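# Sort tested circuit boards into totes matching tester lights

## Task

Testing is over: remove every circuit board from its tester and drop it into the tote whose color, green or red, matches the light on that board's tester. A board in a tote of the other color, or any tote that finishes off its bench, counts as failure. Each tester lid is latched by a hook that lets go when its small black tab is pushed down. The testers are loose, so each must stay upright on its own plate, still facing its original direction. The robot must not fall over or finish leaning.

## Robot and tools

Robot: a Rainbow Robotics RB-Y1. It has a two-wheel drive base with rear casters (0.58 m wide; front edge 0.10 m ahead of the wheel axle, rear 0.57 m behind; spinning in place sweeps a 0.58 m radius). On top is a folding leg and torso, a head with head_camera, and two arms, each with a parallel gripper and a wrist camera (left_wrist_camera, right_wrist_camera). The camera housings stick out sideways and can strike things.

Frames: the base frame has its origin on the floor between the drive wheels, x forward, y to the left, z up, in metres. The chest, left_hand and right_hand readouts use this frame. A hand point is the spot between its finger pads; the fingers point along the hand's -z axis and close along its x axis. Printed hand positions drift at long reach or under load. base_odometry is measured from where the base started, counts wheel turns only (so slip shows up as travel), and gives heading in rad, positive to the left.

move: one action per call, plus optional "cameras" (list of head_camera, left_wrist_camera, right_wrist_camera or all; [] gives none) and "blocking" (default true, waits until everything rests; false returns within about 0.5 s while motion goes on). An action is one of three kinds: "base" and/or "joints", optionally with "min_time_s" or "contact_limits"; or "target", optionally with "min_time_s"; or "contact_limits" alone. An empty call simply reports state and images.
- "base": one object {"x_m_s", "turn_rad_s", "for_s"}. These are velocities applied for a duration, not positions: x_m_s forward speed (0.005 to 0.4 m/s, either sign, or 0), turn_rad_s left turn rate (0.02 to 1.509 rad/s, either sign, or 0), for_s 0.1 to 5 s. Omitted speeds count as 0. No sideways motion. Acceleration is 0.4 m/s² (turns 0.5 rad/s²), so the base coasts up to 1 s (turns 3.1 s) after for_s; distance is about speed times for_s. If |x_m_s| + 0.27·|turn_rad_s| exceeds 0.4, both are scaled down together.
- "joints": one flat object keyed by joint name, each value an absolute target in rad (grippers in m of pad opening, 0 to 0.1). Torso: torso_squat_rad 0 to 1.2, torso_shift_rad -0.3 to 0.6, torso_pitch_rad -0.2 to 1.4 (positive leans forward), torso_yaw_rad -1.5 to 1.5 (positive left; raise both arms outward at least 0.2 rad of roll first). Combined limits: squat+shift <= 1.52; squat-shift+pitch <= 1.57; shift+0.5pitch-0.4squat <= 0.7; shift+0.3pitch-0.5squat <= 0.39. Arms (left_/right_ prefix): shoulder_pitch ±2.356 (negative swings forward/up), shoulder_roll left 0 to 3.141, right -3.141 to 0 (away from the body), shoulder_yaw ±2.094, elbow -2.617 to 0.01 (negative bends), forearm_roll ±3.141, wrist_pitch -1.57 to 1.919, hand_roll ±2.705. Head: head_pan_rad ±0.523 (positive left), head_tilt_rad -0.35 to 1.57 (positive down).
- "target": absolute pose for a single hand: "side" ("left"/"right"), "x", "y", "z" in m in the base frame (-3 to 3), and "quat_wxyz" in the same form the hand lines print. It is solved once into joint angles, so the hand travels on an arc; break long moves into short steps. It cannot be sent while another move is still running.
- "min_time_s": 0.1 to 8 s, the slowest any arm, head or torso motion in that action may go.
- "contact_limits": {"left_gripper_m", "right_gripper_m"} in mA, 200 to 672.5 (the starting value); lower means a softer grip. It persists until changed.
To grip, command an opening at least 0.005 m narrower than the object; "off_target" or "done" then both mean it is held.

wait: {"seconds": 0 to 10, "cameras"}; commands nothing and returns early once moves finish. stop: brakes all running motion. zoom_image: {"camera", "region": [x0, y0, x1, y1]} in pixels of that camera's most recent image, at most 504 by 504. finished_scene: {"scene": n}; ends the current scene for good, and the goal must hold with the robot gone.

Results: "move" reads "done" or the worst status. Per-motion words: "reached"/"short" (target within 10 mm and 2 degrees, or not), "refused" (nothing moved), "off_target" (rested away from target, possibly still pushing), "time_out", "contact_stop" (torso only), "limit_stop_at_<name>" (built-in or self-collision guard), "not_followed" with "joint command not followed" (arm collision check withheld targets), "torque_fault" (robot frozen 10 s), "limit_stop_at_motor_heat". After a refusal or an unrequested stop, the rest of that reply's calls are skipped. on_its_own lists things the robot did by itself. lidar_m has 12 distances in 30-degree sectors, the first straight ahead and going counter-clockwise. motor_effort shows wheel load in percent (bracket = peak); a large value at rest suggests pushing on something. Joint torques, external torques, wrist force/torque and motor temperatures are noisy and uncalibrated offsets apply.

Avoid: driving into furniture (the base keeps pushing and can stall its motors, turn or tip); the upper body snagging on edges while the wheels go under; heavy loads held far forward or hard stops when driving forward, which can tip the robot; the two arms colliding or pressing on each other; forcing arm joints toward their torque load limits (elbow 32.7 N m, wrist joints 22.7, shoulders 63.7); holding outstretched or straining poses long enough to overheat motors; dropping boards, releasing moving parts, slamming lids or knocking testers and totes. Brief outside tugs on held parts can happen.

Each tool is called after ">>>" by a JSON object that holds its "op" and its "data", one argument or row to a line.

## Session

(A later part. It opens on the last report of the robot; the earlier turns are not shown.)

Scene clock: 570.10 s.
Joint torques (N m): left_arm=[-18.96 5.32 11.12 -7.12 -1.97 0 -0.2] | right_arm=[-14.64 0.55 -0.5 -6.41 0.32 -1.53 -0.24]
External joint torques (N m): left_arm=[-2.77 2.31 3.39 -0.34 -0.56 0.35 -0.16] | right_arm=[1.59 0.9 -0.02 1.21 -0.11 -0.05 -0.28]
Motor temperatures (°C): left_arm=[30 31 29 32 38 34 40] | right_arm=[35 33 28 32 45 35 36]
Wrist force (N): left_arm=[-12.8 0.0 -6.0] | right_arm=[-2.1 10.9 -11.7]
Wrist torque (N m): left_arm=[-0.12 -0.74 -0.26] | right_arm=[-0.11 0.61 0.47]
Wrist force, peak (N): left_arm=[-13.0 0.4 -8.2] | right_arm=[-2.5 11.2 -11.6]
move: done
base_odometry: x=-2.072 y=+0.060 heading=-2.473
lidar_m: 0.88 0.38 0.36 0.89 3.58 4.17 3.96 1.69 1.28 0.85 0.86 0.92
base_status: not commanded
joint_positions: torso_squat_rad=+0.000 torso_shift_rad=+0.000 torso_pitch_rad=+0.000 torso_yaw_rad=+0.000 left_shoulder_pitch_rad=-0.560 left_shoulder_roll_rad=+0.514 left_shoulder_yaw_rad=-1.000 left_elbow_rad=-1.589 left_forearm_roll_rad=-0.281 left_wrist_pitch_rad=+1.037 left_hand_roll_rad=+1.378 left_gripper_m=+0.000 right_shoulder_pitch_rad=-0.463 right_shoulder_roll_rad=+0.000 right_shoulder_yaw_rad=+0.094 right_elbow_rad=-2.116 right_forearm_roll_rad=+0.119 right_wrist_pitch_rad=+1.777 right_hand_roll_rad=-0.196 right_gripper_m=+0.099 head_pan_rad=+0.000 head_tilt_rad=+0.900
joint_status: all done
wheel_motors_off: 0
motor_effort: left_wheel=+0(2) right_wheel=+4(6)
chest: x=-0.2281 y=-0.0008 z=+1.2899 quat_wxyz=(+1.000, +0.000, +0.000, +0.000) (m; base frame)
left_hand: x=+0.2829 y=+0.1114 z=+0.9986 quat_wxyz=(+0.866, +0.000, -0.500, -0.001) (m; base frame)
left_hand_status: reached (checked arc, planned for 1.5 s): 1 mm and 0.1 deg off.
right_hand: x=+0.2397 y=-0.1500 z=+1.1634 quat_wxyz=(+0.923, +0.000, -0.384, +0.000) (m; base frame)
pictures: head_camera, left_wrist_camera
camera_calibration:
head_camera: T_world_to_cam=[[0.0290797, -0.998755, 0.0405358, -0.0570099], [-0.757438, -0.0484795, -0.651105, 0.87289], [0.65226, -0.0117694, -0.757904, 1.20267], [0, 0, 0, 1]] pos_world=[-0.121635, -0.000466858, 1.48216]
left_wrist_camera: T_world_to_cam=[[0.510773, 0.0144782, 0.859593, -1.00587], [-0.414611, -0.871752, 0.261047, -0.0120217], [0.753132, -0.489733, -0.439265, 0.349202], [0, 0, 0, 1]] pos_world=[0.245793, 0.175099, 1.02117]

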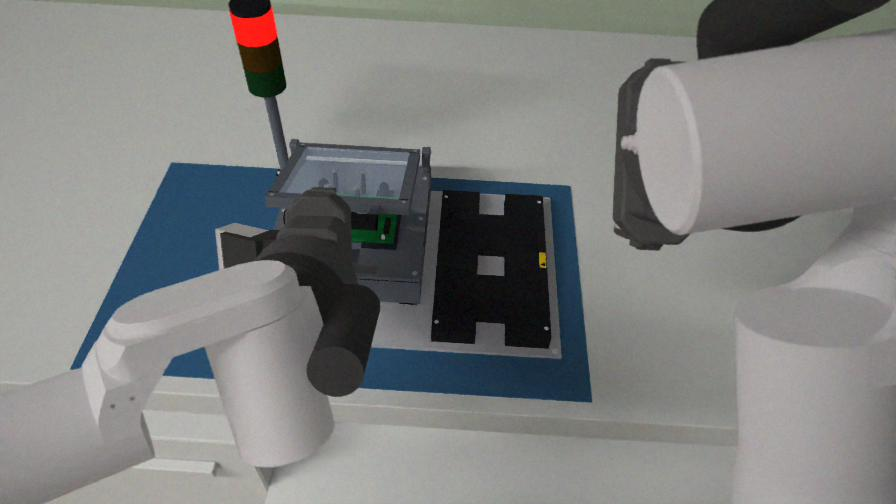

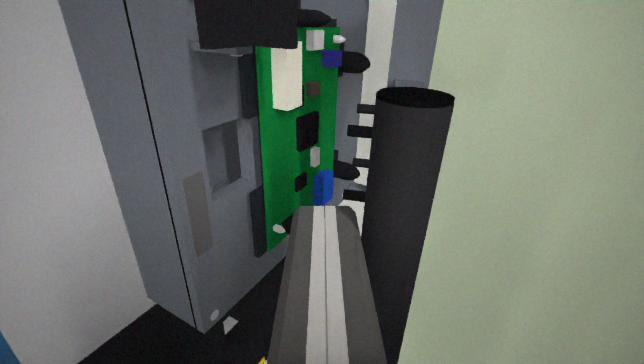

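Lid rising well.

>>> {"op": "move", "data": {
  "target": {"side":"left","x":0.308,"y":0.11,"z":1.03,"quat_wxyz":[0.866,0,-0.5,0]},
  "min_time_s": 1.5,
  "cameras": ["left_wrist_camera"]
}}

>>> {"op": "move", "data": {
  "target": {"side":"left","x":0.344,"y":0.11,"z":1.081,"quat_wxyz":[0.924,0,-0.383,0]},
  "min_time_s": 1.5,
  "cameras": ["left_wrist_camera"]
}}

>>> {"op": "move", "data": {
  "target": {"side":"left","x":0.376,"y":0.11,"z":1.106,"quat_wxyz":[0.953,0,-0.301,0]},
  "min_time_s": 1.5,
  "cameras": ["head_camera","left_wrist_camera"]
}}

>>> {"op": "move", "data": {
  "target": {"side":"left","x":0.41,"y":0.11,"z":1.1246,"quat_wxyz":[0.953,0,-0.301,0]},
  "min_time_s": 1.5,
  "cameras": ["head_camera","left_wrist_camera"]
}}

>>> {"op": "move", "data": {
  "target": {"side":"left","x":0.468,"y":0.11,"z":1.13,"quat_wxyz":[0.953,0,-0.301,0]},
  "min_time_s": 1.5,
  "cameras": ["head_camera","left_wrist_camera"]
}}

Scene clock: 581.70 s.
Joint torques (N m): left_arm=[-20.29 5.94 11.57 -4.96 -1.73 -0.18 -0.22] | right_arm=[-14.73 0.44 -0.45 -6.41 0.4 -1.43 -0.3]
External joint torques (N m): left_arm=[-2.76 2.36 3.31 1.5 -0.34 0.28 -0.17] | right_arm=[1.5 0.79 0.03 1.21 -0.03 0.05 -0.34]
Motor temperatures (°C): left_arm=[30 31 29 32 38 34 40] | right_arm=[35 33 28 32 45 35 36]
Wrist force (N): left_arm=[-12.2 -0.2 -6.0] | right_arm=[-2.4 10.9 -11.2]
Wrist torque (N m): left_arm=[-0.11 -0.73 -0.26] | right_arm=[-0.09 0.58 0.48]
Wrist force, peak (N): left_arm=[-13.6 0.9 -5.2] | right_arm=[-2.8 11.2 -11.6]
move: done
base_odometry: x=-2.072 y=+0.060 heading=-2.473
lidar_m: 0.89 0.38 0.36 0.90 3.58 4.17 3.96 1.69 1.27 0.86 0.85 0.91
base_status: not commanded
joint_positions: torso_squat_rad=+0.000 torso_shift_rad=+0.000 torso_pitch_rad=+0.000 torso_yaw_rad=+0.000 left_shoulder_pitch_rad=-0.642 left_shoulder_roll_rad=+0.520 left_shoulder_yaw_rad=-0.960 left_elbow_rad=-1.578 left_forearm_roll_rad=-0.176 left_wrist_pitch_rad=+1.055 left_hand_roll_rad=+1.311 left_gripper_m=+0.000 right_shoulder_pitch_rad=-0.463 right_shoulder_roll_rad=+0.000 right_shoulder_yaw_rad=+0.094 right_elbow_rad=-2.116 right_forearm_roll_rad=+0.119 right_wrist_pitch_rad=+1.777 right_hand_roll_rad=-0.196 right_gripper_m=+0.099 head_pan_rad=+0.000 head_tilt_rad=+0.900
joint_status: all done
wheel_motors_off: 0
motor_effort: left_wheel=-1(2) right_wheel=+4(6)
chest: x=-0.2281 y=-0.0008 z=+1.2899 quat_wxyz=(+1.000, +0.000, +0.000, +0.000) (m; base frame)
left_hand: x=+0.3074 y=+0.1096 z=+1.0295 quat_wxyz=(+0.866, +0.000, -0.500, +0.000) (m; base frame)
left_hand_status: reached (checked arc, planned for 1.5 s): 1 mm and 0.1 deg off.
right_hand: x=+0.2397 y=-0.1500 z=+1.1634 quat_wxyz=(+0.923, +0.000, -0.384, +0.000) (m; base frame)
pictures: left_wrist_camera
camera_calibration:
left_wrist_camera: T_world_to_cam=[[0.511583, 0.0154486, 0.859095, -1.0447], [-0.413595, -0.871957, 0.261972, -0.012707], [0.753141, -0.489338, -0.439689, 0.34377], [0, 0, 0, 1]] pos_world=[0.270287, 0.173279, 1.05198]

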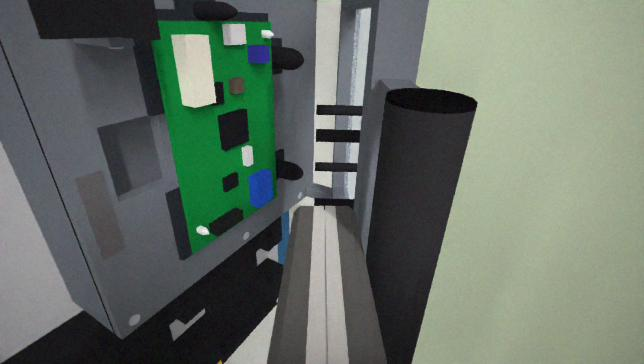

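Scene clock: 583.53 s.
Joint torques (N m): left_arm=[-22.6 6.47 11.34 -3.8 -1.49 -0.79 -0.02] | right_arm=[-14.93 0.73 -0.51 -6.56 0.32 -1.46 -0.22]
External joint torques (N m): left_arm=[-1.57 0.96 2.39 1.58 -0.44 0.02 0.02] | right_arm=[1.29 1.08 -0.03 1.06 -0.11 0.02 -0.26]
Motor temperatures (°C): left_arm=[30 31 29 32 38 34 40] | right_arm=[35 33 28 32 45 35 36]
Wrist force (N): left_arm=[-9.6 -0.1 -7.0] | right_arm=[-2.4 11.0 -11.3]
Wrist torque (N m): left_arm=[-0.12 -0.67 -0.21] | right_arm=[-0.10 0.59 0.49]
Wrist force, peak (N): left_arm=[-12.1 1.7 -8.7] | right_arm=[-2.6 11.2 -11.5]
move: done
base_odometry: x=-2.072 y=+0.060 heading=-2.473
lidar_m: 0.88 0.38 0.36 0.89 3.57 4.17 3.97 1.68 1.27 0.85 0.86 0.92
base_status: not commanded
joint_positions: torso_squat_rad=+0.000 torso_shift_rad=+0.000 torso_pitch_rad=+0.000 torso_yaw_rad=+0.000 left_shoulder_pitch_rad=-0.900 left_shoulder_roll_rad=+0.520 left_shoulder_yaw_rad=-0.828 left_elbow_rad=-1.440 left_forearm_roll_rad=+0.363 left_wrist_pitch_rad=+1.202 left_hand_roll_rad=+0.992 left_gripper_m=+0.000 right_shoulder_pitch_rad=-0.463 right_shoulder_roll_rad=+0.000 right_shoulder_yaw_rad=+0.094 right_elbow_rad=-2.116 right_forearm_roll_rad=+0.119 right_wrist_pitch_rad=+1.777 right_hand_roll_rad=-0.196 right_gripper_m=+0.099 head_pan_rad=+0.000 head_tilt_rad=+0.900
joint_status: all done
wheel_motors_off: 0
motor_effort: left_wheel=-1(2) right_wheel=+3(5)
chest: x=-0.2281 y=-0.0008 z=+1.2899 quat_wxyz=(+1.000, +0.000, +0.000, +0.000) (m; base frame)
left_hand: x=+0.3434 y=+0.1098 z=+1.0807 quat_wxyz=(+0.924, +0.000, -0.383, +0.000) (m; base frame)
left_hand_status: reached (checked arc, planned for 1.5 s): 1 mm and 0.1 deg off.
right_hand: x=+0.2397 y=-0.1500 z=+1.1634 quat_wxyz=(+0.923, +0.000, -0.384, +0.000) (m; base frame)
pictures: left_wrist_camera
camera_calibration:
left_wrist_camera: T_world_to_cam=[[0.715059, 0.0156861, 0.698888, -1.00386], [-0.332279, -0.871965, 0.359539, -0.144432], [0.615045, -0.489317, -0.618294, 0.579755], [0, 0, 0, 1]] pos_world=[0.313251, 0.173491, 1.11197]

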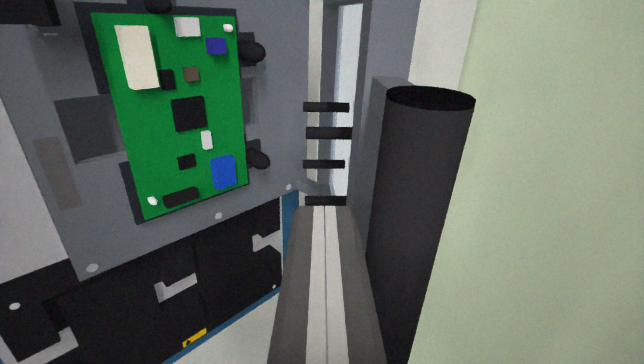

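Scene clock: 585.37 s.
Joint torques (N m): left_arm=[-24.67 5.79 9.45 -4.21 -0.72 -1.3 -0.12] | right_arm=[-14.85 0.58 -0.55 -6.54 0.28 -1.52 -0.18]
External joint torques (N m): left_arm=[-0.96 -1.11 1.92 1.02 -0.03 -0.4 -0.09] | right_arm=[1.37 0.93 -0.07 1.08 -0.15 -0.04 -0.22]
Motor temperatures (°C): left_arm=[30 31 29 32 38 34 40] | right_arm=[35 33 28 32 45 35 36]
Wrist force (N): left_arm=[-8.7 0.2 -7.8] | right_arm=[-2.2 11.0 -11.4]
Wrist torque (N m): left_arm=[-0.11 -0.64 -0.24] | right_arm=[-0.10 0.60 0.48]
Wrist force, peak (N): left_arm=[-10.1 1.5 -9.8] | right_arm=[-2.8 11.2 -11.7]
move: done
base_odometry: x=-2.072 y=+0.060 heading=-2.473
lidar_m: 0.88 0.38 0.36 0.89 3.58 4.17 3.96 1.68 1.28 0.84 0.86 0.92
base_status: not commanded
joint_positions: torso_squat_rad=+0.000 torso_shift_rad=+0.000 torso_pitch_rad=+0.000 torso_yaw_rad=+0.000 left_shoulder_pitch_rad=-1.113 left_shoulder_roll_rad=+0.428 left_shoulder_yaw_rad=-0.740 left_elbow_rad=-1.071 left_forearm_roll_rad=+0.619 left_wrist_pitch_rad=+1.243 left_hand_roll_rad=+0.741 left_gripper_m=+0.000 right_shoulder_pitch_rad=-0.463 right_shoulder_roll_rad=+0.000 right_shoulder_yaw_rad=+0.094 right_elbow_rad=-2.116 right_forearm_roll_rad=+0.119 right_wrist_pitch_rad=+1.777 right_hand_roll_rad=-0.196 right_gripper_m=+0.099 head_pan_rad=+0.000 head_tilt_rad=+0.900
joint_status: all done
wheel_motors_off: 0
motor_effort: left_wheel=+0(2) right_wheel=+4(6)
chest: x=-0.2281 y=-0.0008 z=+1.2899 quat_wxyz=(+1.000, +0.000, +0.000, +0.000) (m; base frame)
left_hand: x=+0.3755 y=+0.1102 z=+1.1057 quat_wxyz=(+0.953, +0.000, -0.302, +0.000) (m; base frame)
left_hand_status: reached (checked arc, planned for 1.5 s): 1 mm and 0.1 deg off.
right_hand: x=+0.2397 y=-0.1500 z=+1.1634 quat_wxyz=(+0.923, +0.000, -0.384, +0.000) (m; base frame)
pictures: head_camera, left_wrist_camera
camera_calibration:
head_camera: T_world_to_cam=[[0.0290747, -0.998754, 0.0405669, -0.0570315], [-0.75746, -0.0484956, -0.651079, 0.872864], [0.652234, -0.0117979, -0.757925, 1.20268], [0, 0, 0, 1]] pos_world=[-0.121613, -0.000441298, 1.48216]
left_wrist_camera: T_world_to_cam=[[0.824854, 0.0156707, 0.565129, -0.93771], [-0.264937, -0.872342, 0.410887, -0.224432], [0.499424, -0.488645, -0.715403, 0.72637], [0, 0, 0, 1]] pos_world=[0.351247, 0.173851, 1.14179]

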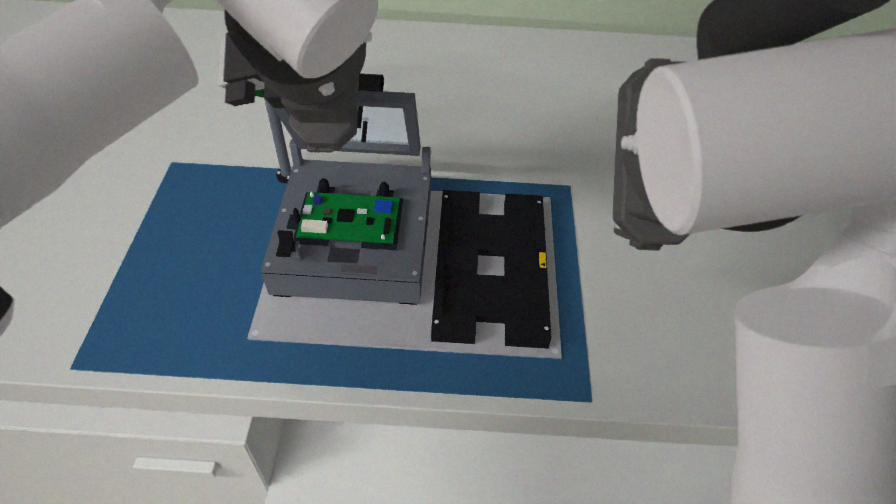

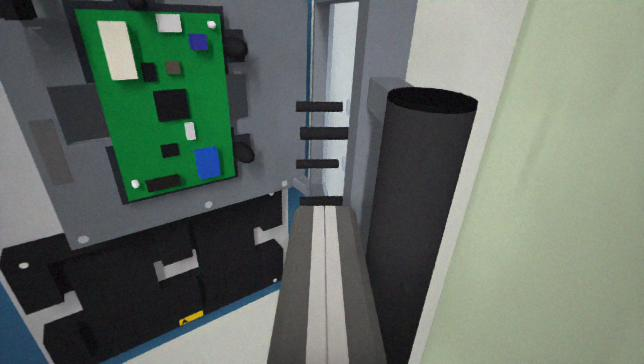

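Scene clock: 587.20 s.
Joint torques (N m): left_arm=[-26.48 6.3 6.98 -4.66 -0.44 -1.93 -0.2] | right_arm=[-15 0.54 -0.53 -6.42 0.35 -1.54 -0.11]
External joint torques (N m): left_arm=[-1.3 -1.5 1.56 0.78 0.1 -0.92 -0.17] | right_arm=[1.22 0.9 -0.04 1.2 -0.07 -0.06 -0.16]
Motor temperatures (°C): left_arm=[30 31 29 32 38 34 40] | right_arm=[35 33 28 32 45 35 36]
Wrist force (N): left_arm=[-8.7 0.5 -8.4] | right_arm=[-2.7 10.8 -11.4]
Wrist torque (N m): left_arm=[-0.11 -0.58 -0.23] | right_arm=[-0.08 0.54 0.49]
Wrist force, peak (N): left_arm=[-9.7 1.6 -9.8] | right_arm=[-2.4 11.3 -11.4]
move: done
base_odometry: x=-2.072 y=+0.060 heading=-2.473
lidar_m: 0.88 0.38 0.36 0.89 3.58 4.17 3.97 1.69 1.27 0.85 0.86 0.92
base_status: not commanded
joint_positions: torso_squat_rad=+0.000 torso_shift_rad=+0.000 torso_pitch_rad=+0.000 torso_yaw_rad=+0.000 left_shoulder_pitch_rad=-1.266 left_shoulder_roll_rad=+0.332 left_shoulder_yaw_rad=-0.697 left_elbow_rad=-0.723 left_forearm_roll_rad=+0.670 left_wrist_pitch_rad=+1.139 left_hand_roll_rad=+0.584 left_gripper_m=+0.000 right_shoulder_pitch_rad=-0.463 right_shoulder_roll_rad=+0.000 right_shoulder_yaw_rad=+0.094 right_elbow_rad=-2.116 right_forearm_roll_rad=+0.119 right_wrist_pitch_rad=+1.777 right_hand_roll_rad=-0.196 right_gripper_m=+0.099 head_pan_rad=+0.000 head_tilt_rad=+0.900
joint_status: all done
wheel_motors_off: 0
motor_effort: left_wheel=+0(3) right_wheel=+3(5)
chest: x=-0.2281 y=-0.0008 z=+1.2899 quat_wxyz=(+1.000, +0.000, +0.000, +0.000) (m; base frame)
left_hand: x=+0.4095 y=+0.1103 z=+1.1242 quat_wxyz=(+0.953, +0.000, -0.302, +0.000) (m; base frame)
left_hand_status: reached (checked arc, planned for 1.5 s): 1 mm and 0.1 deg off.
right_hand: x=+0.2397 y=-0.1500 z=+1.1634 quat_wxyz=(+0.923, +0.000, -0.384, +0.000) (m; base frame)
pictures: head_camera, left_wrist_camera
camera_calibration:
head_camera: T_world_to_cam=[[0.0290713, -0.998753, 0.040582, -0.0570409], [-0.757459, -0.0485029, -0.651078, 0.872864], [0.652235, -0.0118115, -0.757925, 1.20268], [0, 0, 0, 1]] pos_world=[-0.121613, -0.000427919, 1.48216]
left_wrist_camera: T_world_to_cam=[[0.824472, 0.0156615, 0.565686, -0.976658], [-0.265143, -0.872417, 0.410593, -0.222518], [0.499945, -0.48851, -0.715131, 0.722124], [0, 0, 0, 1]] pos_world=[0.385206, 0.173932, 1.16026]

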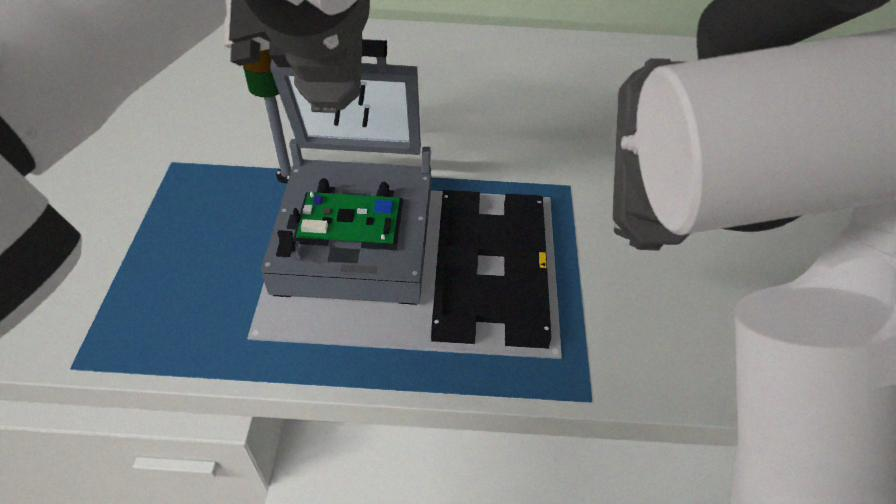

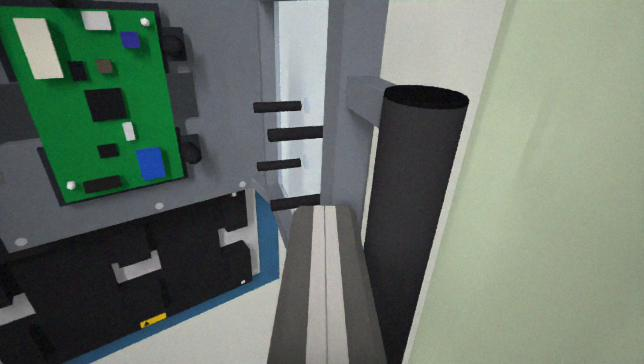

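Scene clock: 589.03 s.
Joint torques (N m): left_arm=[-24.94 7 3.25 -4.5 -0.18 -1.58 -0.19] | right_arm=[-14.56 0.51 -0.5 -6.53 0.21 -1.5 -0.12]
External joint torques (N m): left_arm=[1.04 -1.43 1.15 1.49 0.1 -0.11 -0.15] | right_arm=[1.66 0.86 -0.01 1.08 -0.21 -0.02 -0.16]
Motor temperatures (°C): left_arm=[30 31 29 32 38 34 40] | right_arm=[35 33 28 32 45 35 36]
Wrist force (N): left_arm=[-6.6 0.5 -7.2] | right_arm=[-2.5 11.0 -11.1]
Wrist torque (N m): left_arm=[-0.09 -0.75 -0.17] | right_arm=[-0.10 0.56 0.47]
Wrist force, peak (N): left_arm=[-10.1 2.2 -9.7] | right_arm=[-2.4 11.1 -11.7]
move: short
base_odometry: x=-2.072 y=+0.060 heading=-2.473
lidar_m: 0.88 0.38 0.36 0.89 3.58 4.17 3.96 1.69 1.27 0.85 0.85 0.92
base_status: not commanded
joint_positions: torso_squat_rad=+0.000 torso_shift_rad=+0.000 torso_pitch_rad=+0.000 torso_yaw_rad=+0.000 left_shoulder_pitch_rad=-1.362 left_shoulder_roll_rad=+0.199 left_shoulder_yaw_rad=-0.636 left_elbow_rad=-0.267 left_forearm_roll_rad=+0.657 left_wrist_pitch_rad=+0.641 left_hand_roll_rad=+0.413 left_gripper_m=+0.000 right_shoulder_pitch_rad=-0.463 right_shoulder_roll_rad=+0.000 right_shoulder_yaw_rad=+0.094 right_elbow_rad=-2.116 right_forearm_roll_rad=+0.119 right_wrist_pitch_rad=+1.777 right_hand_roll_rad=-0.196 right_gripper_m=+0.099 head_pan_rad=+0.000 head_tilt_rad=+0.900
joint_status: all done
wheel_motors_off: 0
motor_effort: left_wheel=-2(3) right_wheel=+4(6)
chest: x=-0.2281 y=-0.0008 z=+1.2899 quat_wxyz=(+1.000, +0.000, +0.000, +0.000) (m; base frame)
left_hand: x=+0.4667 y=+0.1103 z=+1.1305 quat_wxyz=(+0.907, -0.031, -0.420, -0.010) (m; base frame)
left_hand_status: short (checked arc, as near as the solve gets, planned for 1.5 s): 1 mm and 15.1 deg off. The place is met; only the turn is off.
right_hand: x=+0.2396 y=-0.1500 z=+1.1635 quat_wxyz=(+0.923, +0.000, -0.384, +0.000) (m; base frame)
pictures: head_camera, left_wrist_camera
camera_calibration:
head_camera: T_world_to_cam=[[0.029024, -0.998756, 0.040558, -0.0570427], [-0.757368, -0.048453, -0.651188, 0.872976], [0.652343, -0.0118173, -0.757832, 1.20263], [0, 0, 0, 1]] pos_world=[-0.121705, -0.000461533, 1.48217]
left_wrist_camera: T_world_to_cam=[[0.656803, 0.0226162, 0.753723, -1.1624], [-0.397142, -0.839313, 0.371258, -0.107496], [0.641006, -0.543178, -0.542281, 0.442816], [0, 0, 0, 1]] pos_world=[0.436932, 0.176594, 1.15617]

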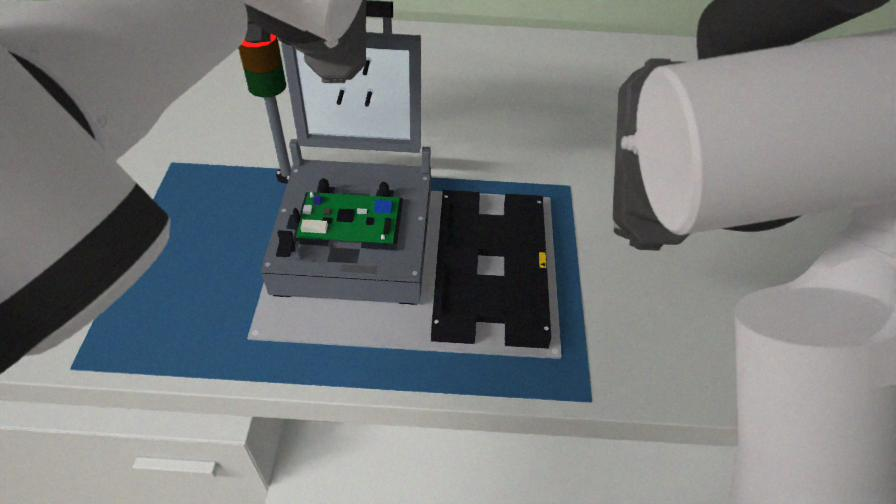

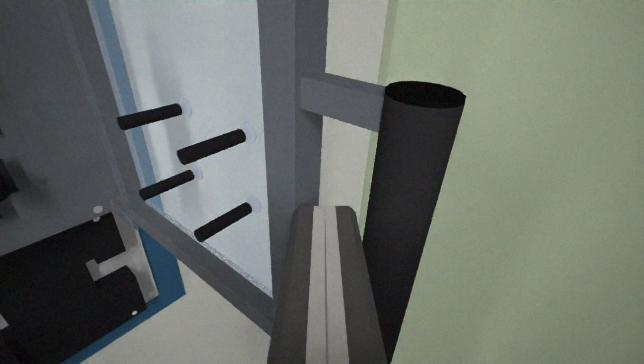

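>>> {"op": "move", "data": {
  "target": {"side":"left","x":0.436,"y":0.11,"z":1.17,"quat_wxyz":[0.953,0,-0.301,0]},
  "min_time_s": 1.5,
  "cameras": ["head_camera","left_wrist_camera"]
}}

>>> {"op": "move", "data": {
  "target": {"side":"left","x":0.3,"y":0.112,"z":1.23,"quat_wxyz":[0.98,0,-0.199,0]},
  "min_time_s": 1.5,
  "cameras": ["head_camera","left_wrist_camera"]
}}

>>> {"op": "move", "data": {
  "target": {"side":"left","x":0.36,"y":0.118,"z":1.14,"quat_wxyz":[0.996,0,-0.087,0]},
  "min_time_s": 1.5,
  "cameras": ["head_camera"]
}}

>>> {"op": "move", "data": {
  "joints": {"torso_pitch_rad":0.2,"left_gripper_m":0.082,"head_tilt_rad":0.75},
  "cameras": ["head_camera","left_wrist_camera"]
}}

Scene clock: 597.10 s.
Joint torques (N m): left_arm=[-24.99 9.69 3.24 -5.86 0.04 -0.86 -0.3] | right_arm=[-15.04 0.43 -0.51 -6.42 0.31 -1.52 -0.15]
External joint torques (N m): left_arm=[1.03 0.53 1.26 0.11 0.37 0.33 -0.27] | right_arm=[1.18 0.78 -0.03 1.2 -0.12 -0.04 -0.19]
Motor temperatures (°C): left_arm=[31 31 29 32 38 34 40] | right_arm=[35 33 28 32 45 35 36]
Wrist force (N): left_arm=[-5.0 0.4 -7.9] | right_arm=[-2.3 10.9 -11.1]
Wrist torque (N m): left_arm=[-0.08 -0.61 -0.16] | right_arm=[-0.10 0.59 0.48]
Wrist force, peak (N): left_arm=[-14.3 1.2 -9.7] | right_arm=[-2.5 11.1 -11.7]
move: short
base_odometry: x=-2.072 y=+0.060 heading=-2.473
lidar_m: 0.88 0.39 0.35 0.89 3.58 4.17 3.96 1.67 1.28 0.85 0.86 0.92
base_status: not commanded
joint_positions: torso_squat_rad=+0.000 torso_shift_rad=+0.000 torso_pitch_rad=+0.000 torso_yaw_rad=+0.000 left_shoulder_pitch_rad=-1.503 left_shoulder_roll_rad=+0.221 left_shoulder_yaw_rad=-0.597 left_elbow_rad=-0.267 left_forearm_roll_rad=+0.721 left_wrist_pitch_rad=+1.008 left_hand_roll_rad=+0.365 left_gripper_m=+0.000 right_shoulder_pitch_rad=-0.463 right_shoulder_roll_rad=+0.000 right_shoulder_yaw_rad=+0.094 right_elbow_rad=-2.116 right_forearm_roll_rad=+0.119 right_wrist_pitch_rad=+1.777 right_hand_roll_rad=-0.196 right_gripper_m=+0.099 head_pan_rad=+0.000 head_tilt_rad=+0.900
joint_status: all done
wheel_motors_off: 0
motor_effort: left_wheel=-2(4) right_wheel=+5(7)
chest: x=-0.2281 y=-0.0008 z=+1.2899 quat_wxyz=(+1.000, +0.000, +0.000, +0.000) (m; base frame)
left_hand: x=+0.4353 y=+0.1101 z=+1.1698 quat_wxyz=(+0.948, -0.004, -0.318, -0.001) (m; base frame)
left_hand_status: short (checked arc, as near as the solve gets, planned for 1.5 s): 1 mm and 2.1 deg off. The place is met; only the turn is off.
right_hand: x=+0.2397 y=-0.1500 z=+1.1634 quat_wxyz=(+0.923, +0.000, -0.384, +0.000) (m; base frame)
pictures: head_camera, left_wrist_camera
camera_calibration:
head_camera: T_world_to_cam=[[0.0290319, -0.998755, 0.0405542, -0.057038], [-0.757495, -0.0484542, -0.65104, 0.872826], [0.652195, -0.0118187, -0.757959, 1.2027], [0, 0, 0, 1]] pos_world=[-0.121575, -0.000460513, 1.48215]
left_wrist_camera: T_world_to_cam=[[0.805525, 0.0152246, 0.592367, -1.04663], [-0.283387, -0.868041, 0.407671, -0.223718], [0.520405, -0.496258, -0.694914, 0.709997], [0, 0, 0, 1]] pos_world=[0.410204, 0.17408, 1.20458]

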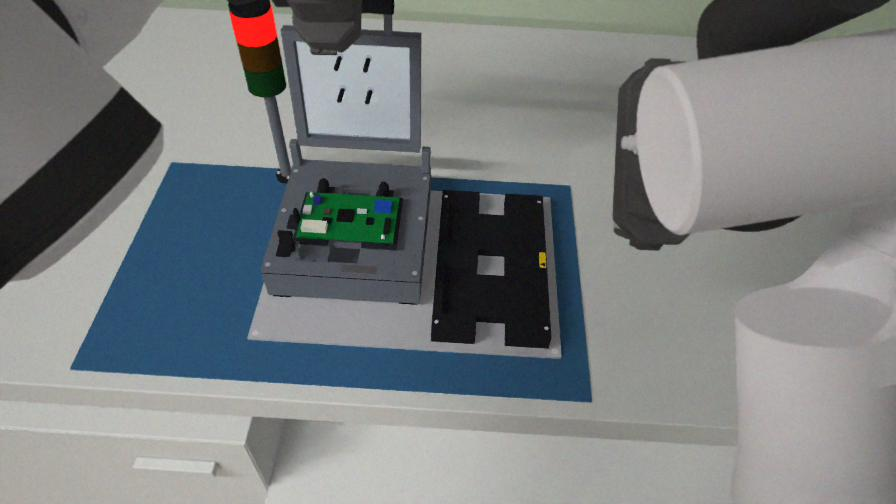

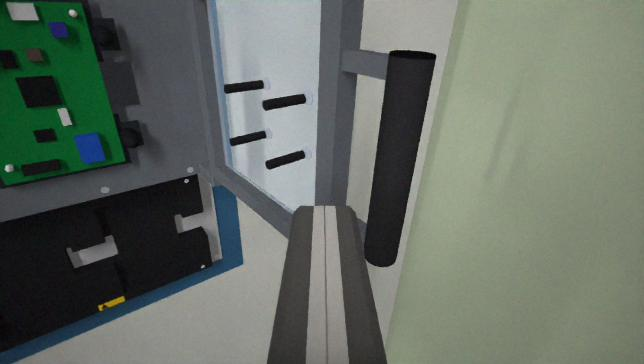

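Scene clock: 599.27 s.
Joint torques (N m): left_arm=[-20.81 7.05 8.22 -4.57 -0.09 -0.77 0.04] | right_arm=[-14.73 0.65 -0.44 -6.46 0.27 -1.49 -0.13]
External joint torques (N m): left_arm=[1.89 -0.24 0.69 -0.03 0.38 -0.13 0.06] | right_arm=[1.5 1 0.05 1.16 -0.16 -0.01 -0.17]
Motor temperatures (°C): left_arm=[31 31 29 32 38 34 40] | right_arm=[35 33 28 32 45 35 36]
Wrist force (N): left_arm=[-4.1 0.3 -8.7] | right_arm=[-2.7 10.9 -11.4]
Wrist torque (N m): left_arm=[-0.12 -0.58 -0.19] | right_arm=[-0.09 0.54 0.48]
Wrist force, peak (N): left_arm=[-4.7 1.2 -9.1] | right_arm=[-2.5 11.3 -11.6]
move: done
base_odometry: x=-2.072 y=+0.060 heading=-2.473
lidar_m: 0.88 0.38 0.36 0.90 3.58 4.17 3.97 1.68 1.27 0.84 0.85 0.91
base_status: not commanded
joint_positions: torso_squat_rad=+0.000 torso_shift_rad=+0.000 torso_pitch_rad=+0.000 torso_yaw_rad=+0.000 left_shoulder_pitch_rad=-1.245 left_shoulder_roll_rad=+0.491 left_shoulder_yaw_rad=-0.493 left_elbow_rad=-1.330 left_forearm_roll_rad=+0.792 left_wrist_pitch_rad=+1.843 left_hand_roll_rad=+0.727 left_gripper_m=+0.000 right_shoulder_pitch_rad=-0.463 right_shoulder_roll_rad=+0.000 right_shoulder_yaw_rad=+0.094 right_elbow_rad=-2.116 right_forearm_roll_rad=+0.119 right_wrist_pitch_rad=+1.777 right_hand_roll_rad=-0.196 right_gripper_m=+0.099 head_pan_rad=+0.000 head_tilt_rad=+0.900
joint_status: all done
wheel_motors_off: 0
motor_effort: left_wheel=-2(4) right_wheel=+4(6)
chest: x=-0.2280 y=-0.0008 z=+1.2899 quat_wxyz=(+1.000, +0.000, +0.000, +0.000) (m; base frame)
left_hand: x=+0.2996 y=+0.1119 z=+1.2303 quat_wxyz=(+0.980, +0.000, -0.198, +0.000) (m; base frame)
left_hand_status: reached (checked arc, planned for 1.5 s): 0 mm and 0.2 deg off.
right_hand: x=+0.2397 y=-0.1500 z=+1.1634 quat_wxyz=(+0.923, +0.000, -0.384, +0.000) (m; base frame)
pictures: head_camera, left_wrist_camera
camera_calibration:
head_camera: T_world_to_cam=[[0.0290619, -0.998753, 0.0405911, -0.0570594], [-0.7575, -0.048501, -0.651031, 0.872825], [0.652188, -0.0118275, -0.757965, 1.2027], [0, 0, 0, 1]] pos_world=[-0.12156, -0.000430464, 1.48215]
left_wrist_camera: T_world_to_cam=[[0.926537, 0.0146625, 0.375919, -0.743074], [-0.171866, -0.872375, 0.457629, -0.379664], [0.334652, -0.488618, -0.805767, 1.01475], [0, 0, 0, 1]] pos_world=[0.283648, 0.175509, 1.27073]

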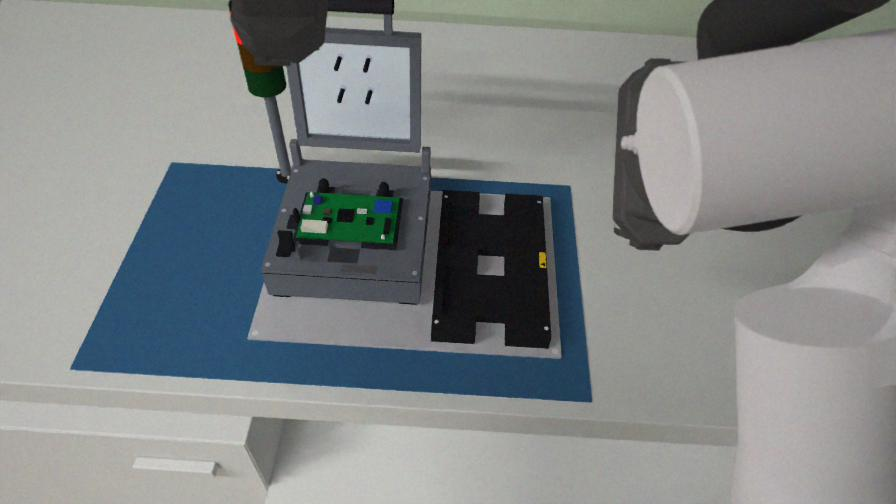

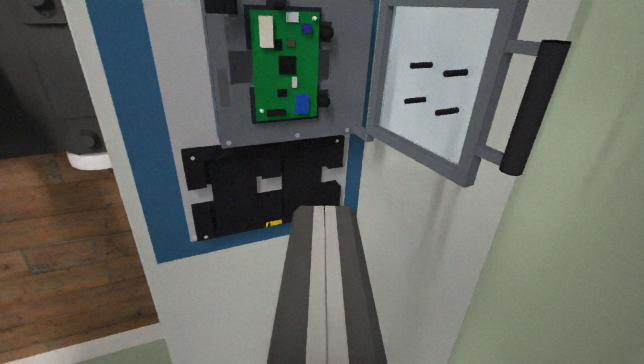

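Scene clock: 601.43 s.
Joint torques (N m): left_arm=[-23.88 8.25 1.23 -5.04 0.01 -0.55 0.18] | right_arm=[-14.79 0.65 -0.3 -6.65 0.31 -1.58 -0.19]
External joint torques (N m): left_arm=[1.61 -0.76 -0.67 1.24 0.11 0.05 0.19] | right_arm=[1.43 1 0.18 0.97 -0.12 -0.1 -0.23]
Motor temperatures (°C): left_arm=[31 31 29 32 38 34 40] | right_arm=[35 33 28 32 45 35 36]
Wrist force (N): left_arm=[-3.4 0.6 -9.3] | right_arm=[-2.2 10.8 -11.5]
Wrist torque (N m): left_arm=[-0.10 -0.55 -0.20] | right_arm=[-0.09 0.61 0.47]
Wrist force, peak (N): left_arm=[-4.8 1.4 -9.5] | right_arm=[-2.4 11.1 -11.5]
move: short
base_odometry: x=-2.072 y=+0.060 heading=-2.473
lidar_m: 0.88 0.39 0.36 0.88 3.58 4.17 3.95 1.68 1.27 0.84 0.86 0.92
base_status: not commanded
joint_positions: torso_squat_rad=+0.000 torso_shift_rad=+0.000 torso_pitch_rad=+0.000 torso_yaw_rad=+0.000 left_shoulder_pitch_rad=-1.506 left_shoulder_roll_rad=+0.234 left_shoulder_yaw_rad=-0.499 left_elbow_rad=-0.267 left_forearm_roll_rad=+0.781 left_wrist_pitch_rad=+1.388 left_hand_roll_rad=+0.287 left_gripper_m=+0.000 right_shoulder_pitch_rad=-0.463 right_shoulder_roll_rad=+0.000 right_shoulder_yaw_rad=+0.094 right_elbow_rad=-2.116 right_forearm_roll_rad=+0.119 right_wrist_pitch_rad=+1.777 right_hand_roll_rad=-0.196 right_gripper_m=+0.099 head_pan_rad=+0.000 head_tilt_rad=+0.900
joint_status: all done
wheel_motors_off: 0
motor_effort: left_wheel=-2(4) right_wheel=+5(6)
chest: x=-0.2281 y=-0.0008 z=+1.2899 quat_wxyz=(+1.000, +0.000, +0.000, +0.000) (m; base frame)
left_hand: x=+0.3594 y=+0.1180 z=+1.1402 quat_wxyz=(+0.991, -0.009, -0.133, -0.001) (m; base frame)
left_hand_status: short (checked arc, as near as the solve gets, planned for 1.5 s): 1 mm and 5.4 deg off. The place is met; only the turn is off.
right_hand: x=+0.2397 y=-0.1500 z=+1.1634 quat_wxyz=(+0.923, +0.000, -0.384, +0.000) (m; base frame)
pictures: head_camera
camera_calibration:
head_camera: T_world_to_cam=[[0.0290198, -0.998755, 0.0405808, -0.0570601], [-0.757491, -0.0484625, -0.651044, 0.872835], [0.6522, -0.0118465, -0.757954, 1.20269], [0, 0, 0, 1]] pos_world=[-0.121575, -0.000441635, 1.48215]

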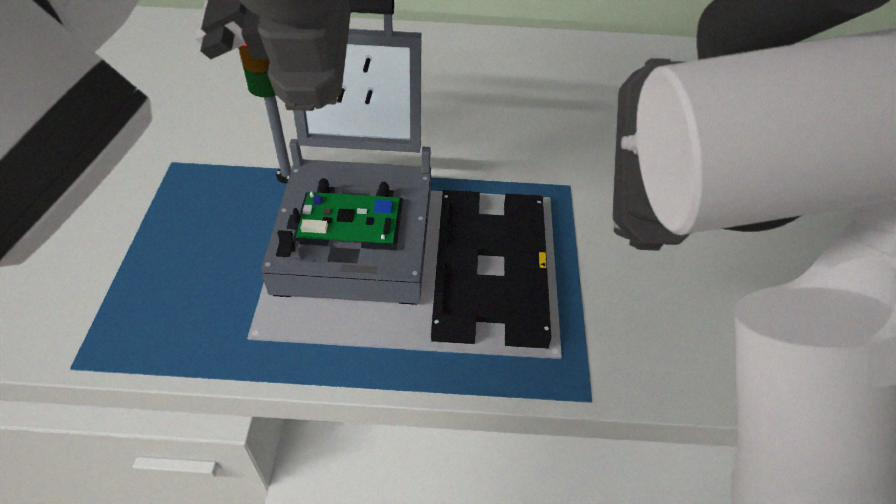

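Scene clock: 602.90 s.
Joint torques (N m): left_arm=[-23.07 7.25 1 -4.81 0.11 -0.19 0.2] | right_arm=[-12.04 1.22 -0.09 -7.35 0.22 -1.26 -0.16]
External joint torques (N m): left_arm=[1.69 -0.61 -0.82 1.32 0.1 0.04 0.21] | right_arm=[1.79 0.99 0 1.15 -0.19 -0.09 -0.2]
Motor temperatures (°C): left_arm=[31 31 29 32 38 34 40] | right_arm=[35 33 28 32 45 35 36]
Wrist force (N): left_arm=[-2.2 0.5 -9.3] | right_arm=[-1.4 11.0 -12.4]
Wrist torque (N m): left_arm=[-0.10 -0.48 -0.20] | right_arm=[-0.10 0.63 0.51]
Wrist force, peak (N): left_arm=[-2.2 0.5 -9.9] | right_arm=[-1.6 11.1 -12.6]
move: done
base_odometry: x=-2.072 y=+0.060 heading=-2.473
lidar_m: 0.88 0.38 0.36 0.89 3.58 4.16 3.96 1.68 1.28 0.84 0.85 0.92
base_status: not commanded
joint_positions: torso_squat_rad=+0.000 torso_shift_rad=+0.000 torso_pitch_rad=+0.200 torso_yaw_rad=+0.000 left_shoulder_pitch_rad=-1.506 left_shoulder_roll_rad=+0.234 left_shoulder_yaw_rad=-0.499 left_elbow_rad=-0.267 left_forearm_roll_rad=+0.781 left_wrist_pitch_rad=+1.388 left_hand_roll_rad=+0.287 left_gripper_m=+0.082 right_shoulder_pitch_rad=-0.463 right_shoulder_roll_rad=+0.000 right_shoulder_yaw_rad=+0.094 right_elbow_rad=-2.116 right_forearm_roll_rad=+0.119 right_wrist_pitch_rad=+1.777 right_hand_roll_rad=-0.196 right_gripper_m=+0.099 head_pan_rad=+0.000 head_tilt_rad=+0.750
joint_status: all done
wheel_motors_off: 0
motor_effort: left_wheel=-3(4) right_wheel=+5(6)
chest: x=-0.1665 y=-0.0008 z=+1.2838 quat_wxyz=(+0.995, +0.000, +0.100, +0.000) (m; base frame)
left_hand: x=+0.3794 y=+0.1181 z=+1.0202 quat_wxyz=(+0.999, -0.009, -0.033, +0.000) (m; base frame)
right_hand: x=+0.2668 y=-0.1499 z=+1.0668 quat_wxyz=(+0.957, +0.000, -0.290, +0.000) (m; base frame)
pictures: head_camera, left_wrist_camera
camera_calibration:
head_camera: T_world_to_cam=[[0.0310151, -0.998754, 0.0390835, -0.0569675], [-0.789158, -0.048466, -0.612275, 0.879233], [0.613406, -0.0118533, -0.789679, 1.16864], [0, 0, 0, 1]] pos_world=[-0.0212276, -0.000431518, 1.4634]
left_wrist_camera: T_world_to_cam=[[0.9984, 0.0160516, 0.0542208, -0.437354], [-0.0134824, -0.863638, 0.503932, -0.372749], [0.0549161, -0.503857, -0.86204, 0.987188], [0, 0, 0, 1]] pos_world=[0.377416, 0.182501, 1.06255]

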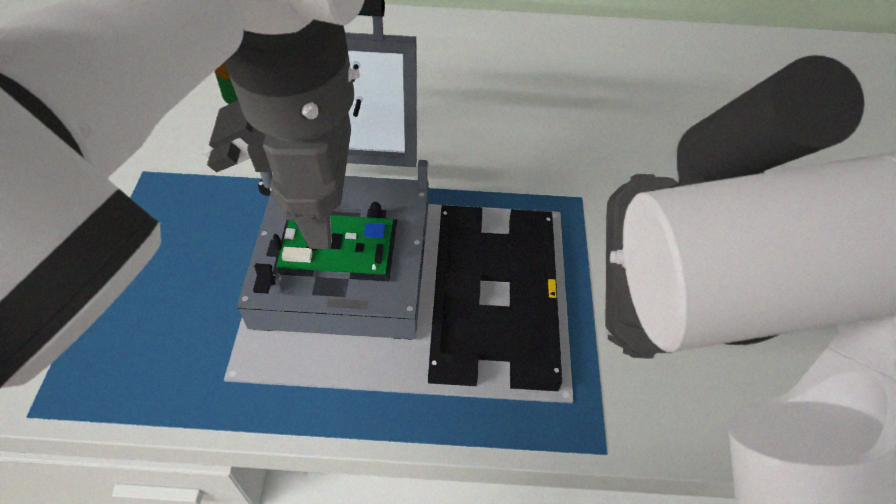

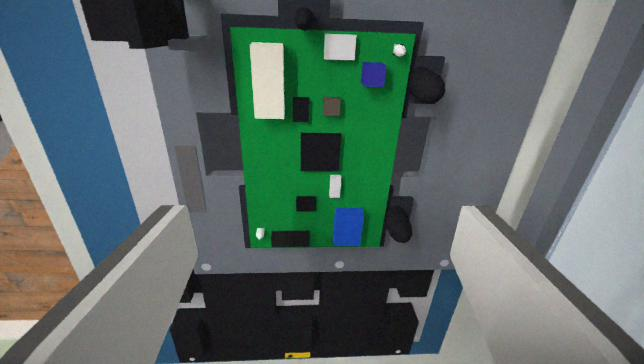

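>>> {"op": "move", "data": {
  "joints": {"torso_pitch_rad":0.32,"head_tilt_rad":0.6},
  "cameras": ["head_camera","left_wrist_camera"]
}}

Scene clock: 622.13 s.
Joint torques (N m): left_arm=[-22.33 6.53 0.87 -4.81 0.15 0.01 0.2] | right_arm=[-11.03 1.52 0.05 -7.73 0.2 -0.92 -0.22]
External joint torques (N m): left_arm=[1.51 -0.48 -0.87 1.1 0.08 0.01 0.2] | right_arm=[1.08 0.93 -0.1 1.14 -0.18 0.04 -0.24]
Motor temperatures (°C): left_arm=[31 31 29 32 38 34 40] | right_arm=[35 33 28 32 45 35 36]
Wrist force (N): left_arm=[-1.6 0.5 -9.2] | right_arm=[-0.6 10.8 -12.5]
Wrist torque (N m): left_arm=[-0.08 -0.46 -0.21] | right_arm=[-0.07 0.68 0.51]
Wrist force, peak (N): left_arm=[-2.2 0.4 -9.7] | right_arm=[-0.6 11.1 -13.0]
move: done
base_odometry: x=-2.072 y=+0.060 heading=-2.473
lidar_m: 0.88 0.38 0.36 0.90 3.58 4.17 3.96 1.68 1.26 0.84 0.86 0.90
base_status: not commanded
joint_positions: torso_squat_rad=+0.000 torso_shift_rad=+0.000 torso_pitch_rad=+0.320 torso_yaw_rad=+0.000 left_shoulder_pitch_rad=-1.506 left_shoulder_roll_rad=+0.234 left_shoulder_yaw_rad=-0.499 left_elbow_rad=-0.267 left_forearm_roll_rad=+0.781 left_wrist_pitch_rad=+1.388 left_hand_roll_rad=+0.287 left_gripper_m=+0.082 right_shoulder_pitch_rad=-0.463 right_shoulder_roll_rad=+0.000 right_shoulder_yaw_rad=+0.094 right_elbow_rad=-2.116 right_forearm_roll_rad=+0.119 right_wrist_pitch_rad=+1.777 right_hand_roll_rad=-0.196 right_gripper_m=+0.099 head_pan_rad=+0.000 head_tilt_rad=+0.600
joint_status: all done
wheel_motors_off: 0
motor_effort: left_wheel=-3(5) right_wheel=+4(6)
chest: x=-0.1306 y=-0.0008 z=+1.2742 quat_wxyz=(+0.987, +0.000, +0.159, +0.000) (m; base frame)
left_hand: x=+0.3798 y=+0.1182 z=+0.9472 quat_wxyz=(+1.000, -0.009, +0.027, +0.001) (m; base frame)
right_hand: x=+0.2736 y=-0.1499 z=+1.0069 quat_wxyz=(+0.973, +0.000, -0.232, +0.000) (m; base frame)
pictures: head_camera, left_wrist_camera
camera_calibration:
head_camera: T_world_to_cam=[[0.0297741, -0.998756, 0.0400079, -0.0594574], [-0.770456, -0.0484309, -0.635651, 0.949078], [0.636798, -0.0118984, -0.770939, 1.09218], [0, 0, 0, 1]] pos_world=[0.0374933, -0.000423535, 1.44767]
left_wrist_camera: T_world_to_cam=[[0.997707, 0.0161262, -0.0657345, -0.3199], [0.0470284, -0.863635, 0.501919, -0.356982], [-0.0486766, -0.503859, -0.862413, 0.963939], [0, 0, 0, 1]] pos_world=[0.382876, 0.182546, 0.989461]

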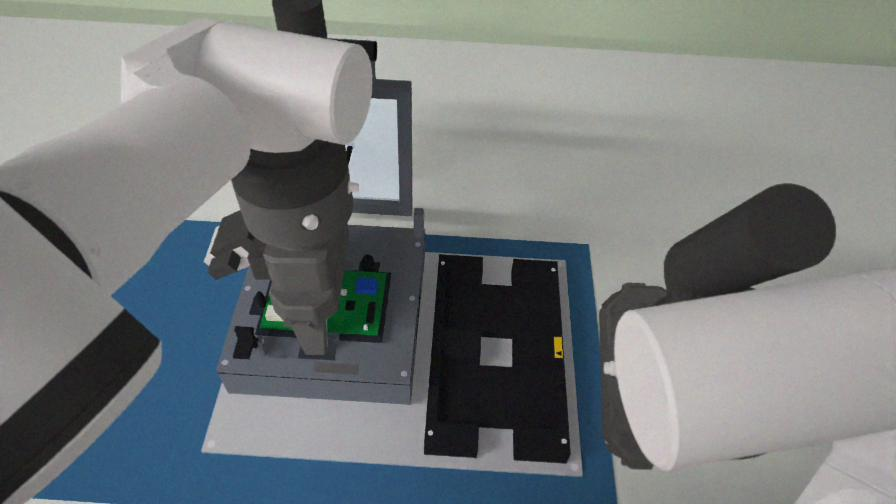

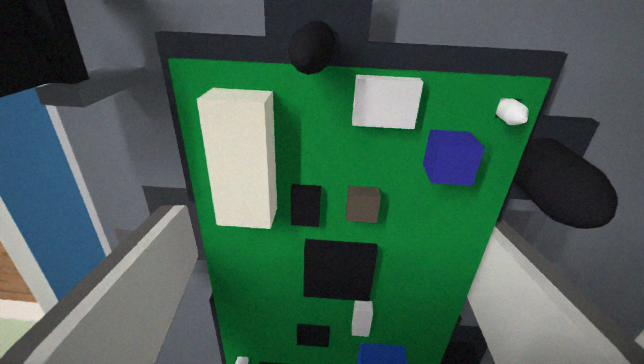

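>>> {"op": "zoom_image", "data": {
  "camera": "head_camera",
  "region": [200, 200, 440, 410]
}}

>>> {"op": "move", "data": {
  "target": {"side":"left","x":0.378,"y":0.116,"z":0.965,"quat_wxyz":[1,0,0,0]},
  "cameras": ["left_wrist_camera"]
}}

Scaled by 2.100 from the camera's 896x504 image, which has a finer 1280x720 frame.

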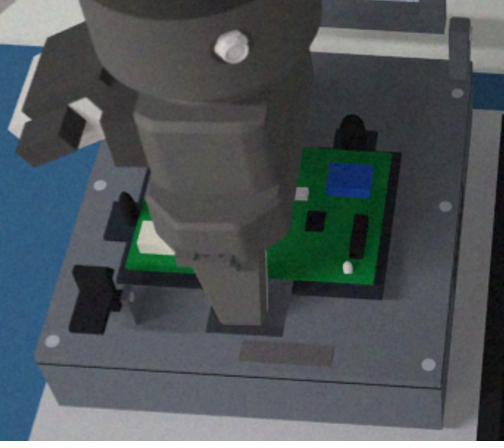

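Scene clock: 631.33 s.
Joint torques (N m): left_arm=[-21.71 6.62 3.06 -6.25 0.16 0.06 0.04] | right_arm=[-11.06 1.75 0.08 -7.65 0.25 -0.99 -0.2]
External joint torques (N m): left_arm=[1.41 0.09 -1.19 0.14 0.14 0.12 0.04] | right_arm=[1.05 1.17 -0.07 1.22 -0.14 -0.03 -0.22]
Motor temperatures (°C): left_arm=[31 31 29 32 38 34 40] | right_arm=[35 33 28 32 45 35 36]
Wrist force (N): left_arm=[-1.3 -0.1 -9.3] | right_arm=[-0.6 10.8 -12.6]
Wrist torque (N m): left_arm=[-0.05 -0.39 -0.19] | right_arm=[-0.06 0.69 0.51]
Wrist force, peak (N): left_arm=[13.7 -31.6 1.7] | right_arm=[-0.7 11.2 -12.8]
move: done
base_odometry: x=-2.072 y=+0.060 heading=-2.473
lidar_m: 0.88 0.38 0.36 0.89 3.57 4.17 3.96 1.68 1.28 0.85 0.86 0.91
base_status: not commanded
joint_positions: torso_squat_rad=+0.000 torso_shift_rad=+0.000 torso_pitch_rad=+0.320 torso_yaw_rad=+0.000 left_shoulder_pitch_rad=-1.350 left_shoulder_roll_rad=+0.334 left_shoulder_yaw_rad=-0.525 left_elbow_rad=-0.716 left_forearm_roll_rad=+0.747 left_wrist_pitch_rad=+1.550 left_hand_roll_rad=+0.470 left_gripper_m=+0.082 right_shoulder_pitch_rad=-0.463 right_shoulder_roll_rad=+0.000 right_shoulder_yaw_rad=+0.094 right_elbow_rad=-2.116 right_forearm_roll_rad=+0.119 right_wrist_pitch_rad=+1.777 right_hand_roll_rad=-0.196 right_gripper_m=+0.099 head_pan_rad=+0.000 head_tilt_rad=+0.600
joint_status: all done
wheel_motors_off: 0
motor_effort: left_wheel=-7(13) right_wheel=+3(8)
chest: x=-0.1307 y=-0.0008 z=+1.2742 quat_wxyz=(+0.987, +0.000, +0.159, +0.000) (m; base frame)
left_hand: x=+0.3773 y=+0.1160 z=+0.9654 quat_wxyz=(+1.000, +0.001, +0.006, +0.000) (m; base frame)
left_hand_status: reached (checked arc, planned for 0.8 s): 1 mm and 0.7 deg off.
right_hand: x=+0.2735 y=-0.1499 z=+1.0070 quat_wxyz=(+0.973, +0.000, -0.232, +0.000) (m; base frame)
pictures: left_wrist_camera
camera_calibration:
left_wrist_camera: T_world_to_cam=[[0.999586, 0.0148109, -0.0246557, -0.356384], [0.024938, -0.873392, 0.486379, -0.343409], [-0.0143304, -0.486792, -0.8734, 0.974069], [0, 0, 0, 1]] pos_world=[0.37876, 0.179517, 1.00899]

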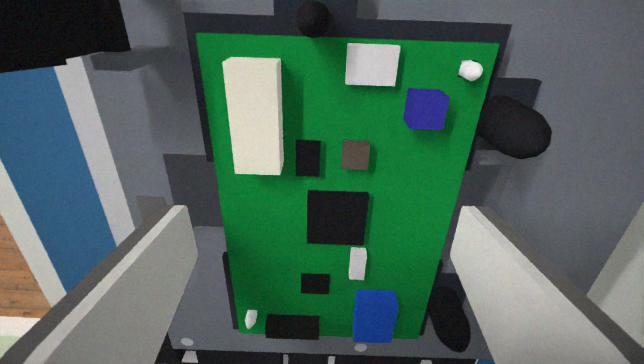

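>>> {"op": "move", "data": {
  "target": {"side":"left","x":0.379,"y":0.116,"z":0.952,"quat_wxyz":[1,0,0,0]},
  "cameras": ["left_wrist_camera"]
}}

Scene clock: 637.70 s.
Joint torques (N m): left_arm=[-21.94 5.3 3.16 -5.33 0.19 -0.11 -0.03] | right_arm=[-10.75 1.61 0.03 -7.48 0.19 -1.03 -0.13]
External joint torques (N m): left_arm=[1.13 -1.14 -0.81 1.04 0.18 -0.02 -0.03] | right_arm=[1.36 1.03 -0.11 1.39 -0.2 -0.06 -0.15]
Motor temperatures (°C): left_arm=[31 31 29 32 38 34 40] | right_arm=[34 33 28 32 45 35 36]
Wrist force (N): left_arm=[-1.5 -0.3 -9.5] | right_arm=[-0.9 10.4 -12.6]
Wrist torque (N m): left_arm=[-0.01 -0.42 -0.20] | right_arm=[-0.04 0.64 0.50]
Wrist force, peak (N): left_arm=[-2.4 0.5 -11.4] | right_arm=[-0.6 11.4 -12.5]
move: done
base_odometry: x=-2.072 y=+0.060 heading=-2.473
lidar_m: 0.88 0.38 0.36 0.90 3.57 4.17 3.96 1.68 1.28 0.85 0.86 0.92
base_status: not commanded
joint_positions: torso_squat_rad=+0.000 torso_shift_rad=+0.000 torso_pitch_rad=+0.320 torso_yaw_rad=+0.000 left_shoulder_pitch_rad=-1.345 left_shoulder_roll_rad=+0.317 left_shoulder_yaw_rad=-0.530 left_elbow_rad=-0.669 left_forearm_roll_rad=+0.738 left_wrist_pitch_rad=+1.496 left_hand_roll_rad=+0.454 left_gripper_m=+0.082 right_shoulder_pitch_rad=-0.463 right_shoulder_roll_rad=+0.000 right_shoulder_yaw_rad=+0.094 right_elbow_rad=-2.116 right_forearm_roll_rad=+0.119 right_wrist_pitch_rad=+1.777 right_hand_roll_rad=-0.196 right_gripper_m=+0.099 head_pan_rad=+0.000 head_tilt_rad=+0.600
joint_status: all done
wheel_motors_off: 0
motor_effort: left_wheel=-4(6) right_wheel=+4(6)
chest: x=-0.1307 y=-0.0008 z=+1.2742 quat_wxyz=(+0.987, +0.000, +0.159, +0.000) (m; base frame)
left_hand: x=+0.3791 y=+0.1161 z=+0.9521 quat_wxyz=(+1.000, +0.000, +0.000, +0.000) (m; base frame)
left_hand_status: reached (checked arc, planned for 0.3 s): 0 mm and 0.0 deg off.
right_hand: x=+0.2735 y=-0.1499 z=+1.0070 quat_wxyz=(+0.973, +0.000, -0.232, +0.000) (m; base frame)
pictures: left_wrist_camera
camera_calibration:
left_wrist_camera: T_world_to_cam=[[0.999807, 0.0156809, -0.0118609, -0.370847], [0.0194774, -0.87228, 0.488618, -0.337076], [-0.00268407, -0.488755, -0.872417, 0.957411], [0, 0, 0, 1]] pos_world=[0.379911, 0.17973, 0.995565]

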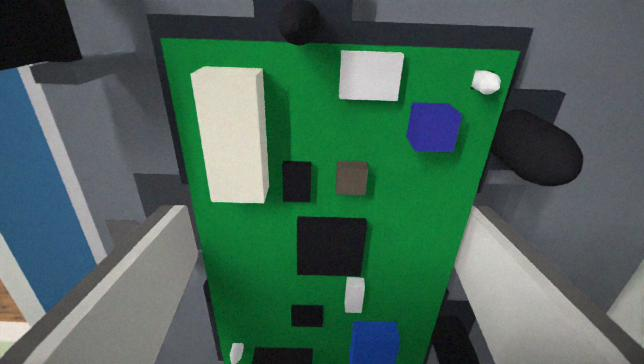

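>>> {"op": "move", "data": {
  "joints": {"left_gripper_m":0.04},
  "cameras": ["left_wrist_camera"]
}}

Scene clock: 643.30 s.
Joint torques (N m): left_arm=[-19.56 4.76 3.07 -5.24 1.42 2.27 0.02] | right_arm=[-11.02 1.55 -0.14 -7.61 0.2 -1.04 -0.19]
External joint torques (N m): left_arm=[3.52 -1.69 -0.91 1.13 1.4 2.35 0.02] | right_arm=[1.09 0.97 -0.29 1.26 -0.19 -0.08 -0.22]
Motor temperatures (°C): left_arm=[31 31 29 32 38 34 40] | right_arm=[34 33 28 32 45 35 36]
Wrist force (N): left_arm=[10.5 0.4 -13.2] | right_arm=[-0.8 10.8 -12.5]
Wrist torque (N m): left_arm=[0.00 -0.66 -0.39] | right_arm=[-0.09 0.67 0.50]
Wrist force, peak (N): left_arm=[12.5 0.2 -15.4] | right_arm=[-0.7 11.3 -12.7]
move: off_target
base_odometry: x=-2.072 y=+0.060 heading=-2.473
lidar_m: 0.89 0.38 0.36 0.90 3.58 4.16 3.97 1.68 1.28 0.84 0.86 0.92
base_status: not commanded
joint_positions: torso_squat_rad=+0.000 torso_shift_rad=+0.000 torso_pitch_rad=+0.320 torso_yaw_rad=+0.000 left_shoulder_pitch_rad=-1.346 left_shoulder_roll_rad=+0.318 left_shoulder_yaw_rad=-0.530 left_elbow_rad=-0.669 left_forearm_roll_rad=+0.737 left_wrist_pitch_rad=+1.495 left_hand_roll_rad=+0.454 left_gripper_m=+0.071 right_shoulder_pitch_rad=-0.463 right_shoulder_roll_rad=+0.000 right_shoulder_yaw_rad=+0.094 right_elbow_rad=-2.116 right_forearm_roll_rad=+0.119 right_wrist_pitch_rad=+1.777 right_hand_roll_rad=-0.196 right_gripper_m=+0.099 head_pan_rad=+0.000 head_tilt_rad=+0.600
joint_status: left_gripper_m off_target (ended at +0.071, target +0.040)
wheel_motors_off: 0
motor_effort: left_wheel=-4(6) right_wheel=+4(5)
chest: x=-0.1306 y=-0.0008 z=+1.2742 quat_wxyz=(+0.987, +0.000, +0.159, +0.000) (m; base frame)
left_hand: x=+0.3795 y=+0.1160 z=+0.9523 quat_wxyz=(+1.000, +0.000, -0.001, +0.000) (m; base frame)
right_hand: x=+0.2736 y=-0.1499 z=+1.0069 quat_wxyz=(+0.973, +0.000, -0.232, +0.000) (m; base frame)
pictures: left_wrist_camera
camera_calibration:
left_wrist_camera: T_world_to_cam=[[0.999822, 0.0155349, -0.0106615, -0.372457], [0.0187638, -0.872285, 0.488638, -0.336987], [-0.00170894, -0.488752, -0.872421, 0.957224], [0, 0, 0, 1]] pos_world=[0.38035, 0.179682, 0.995796]

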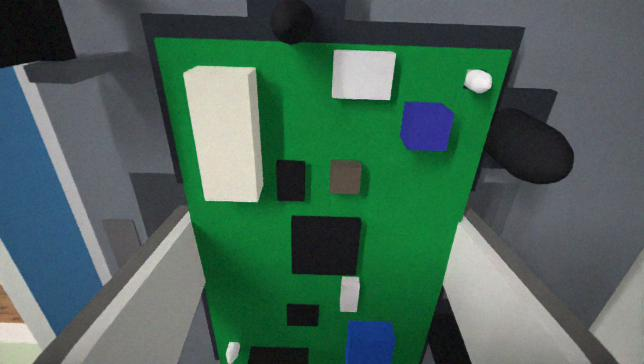

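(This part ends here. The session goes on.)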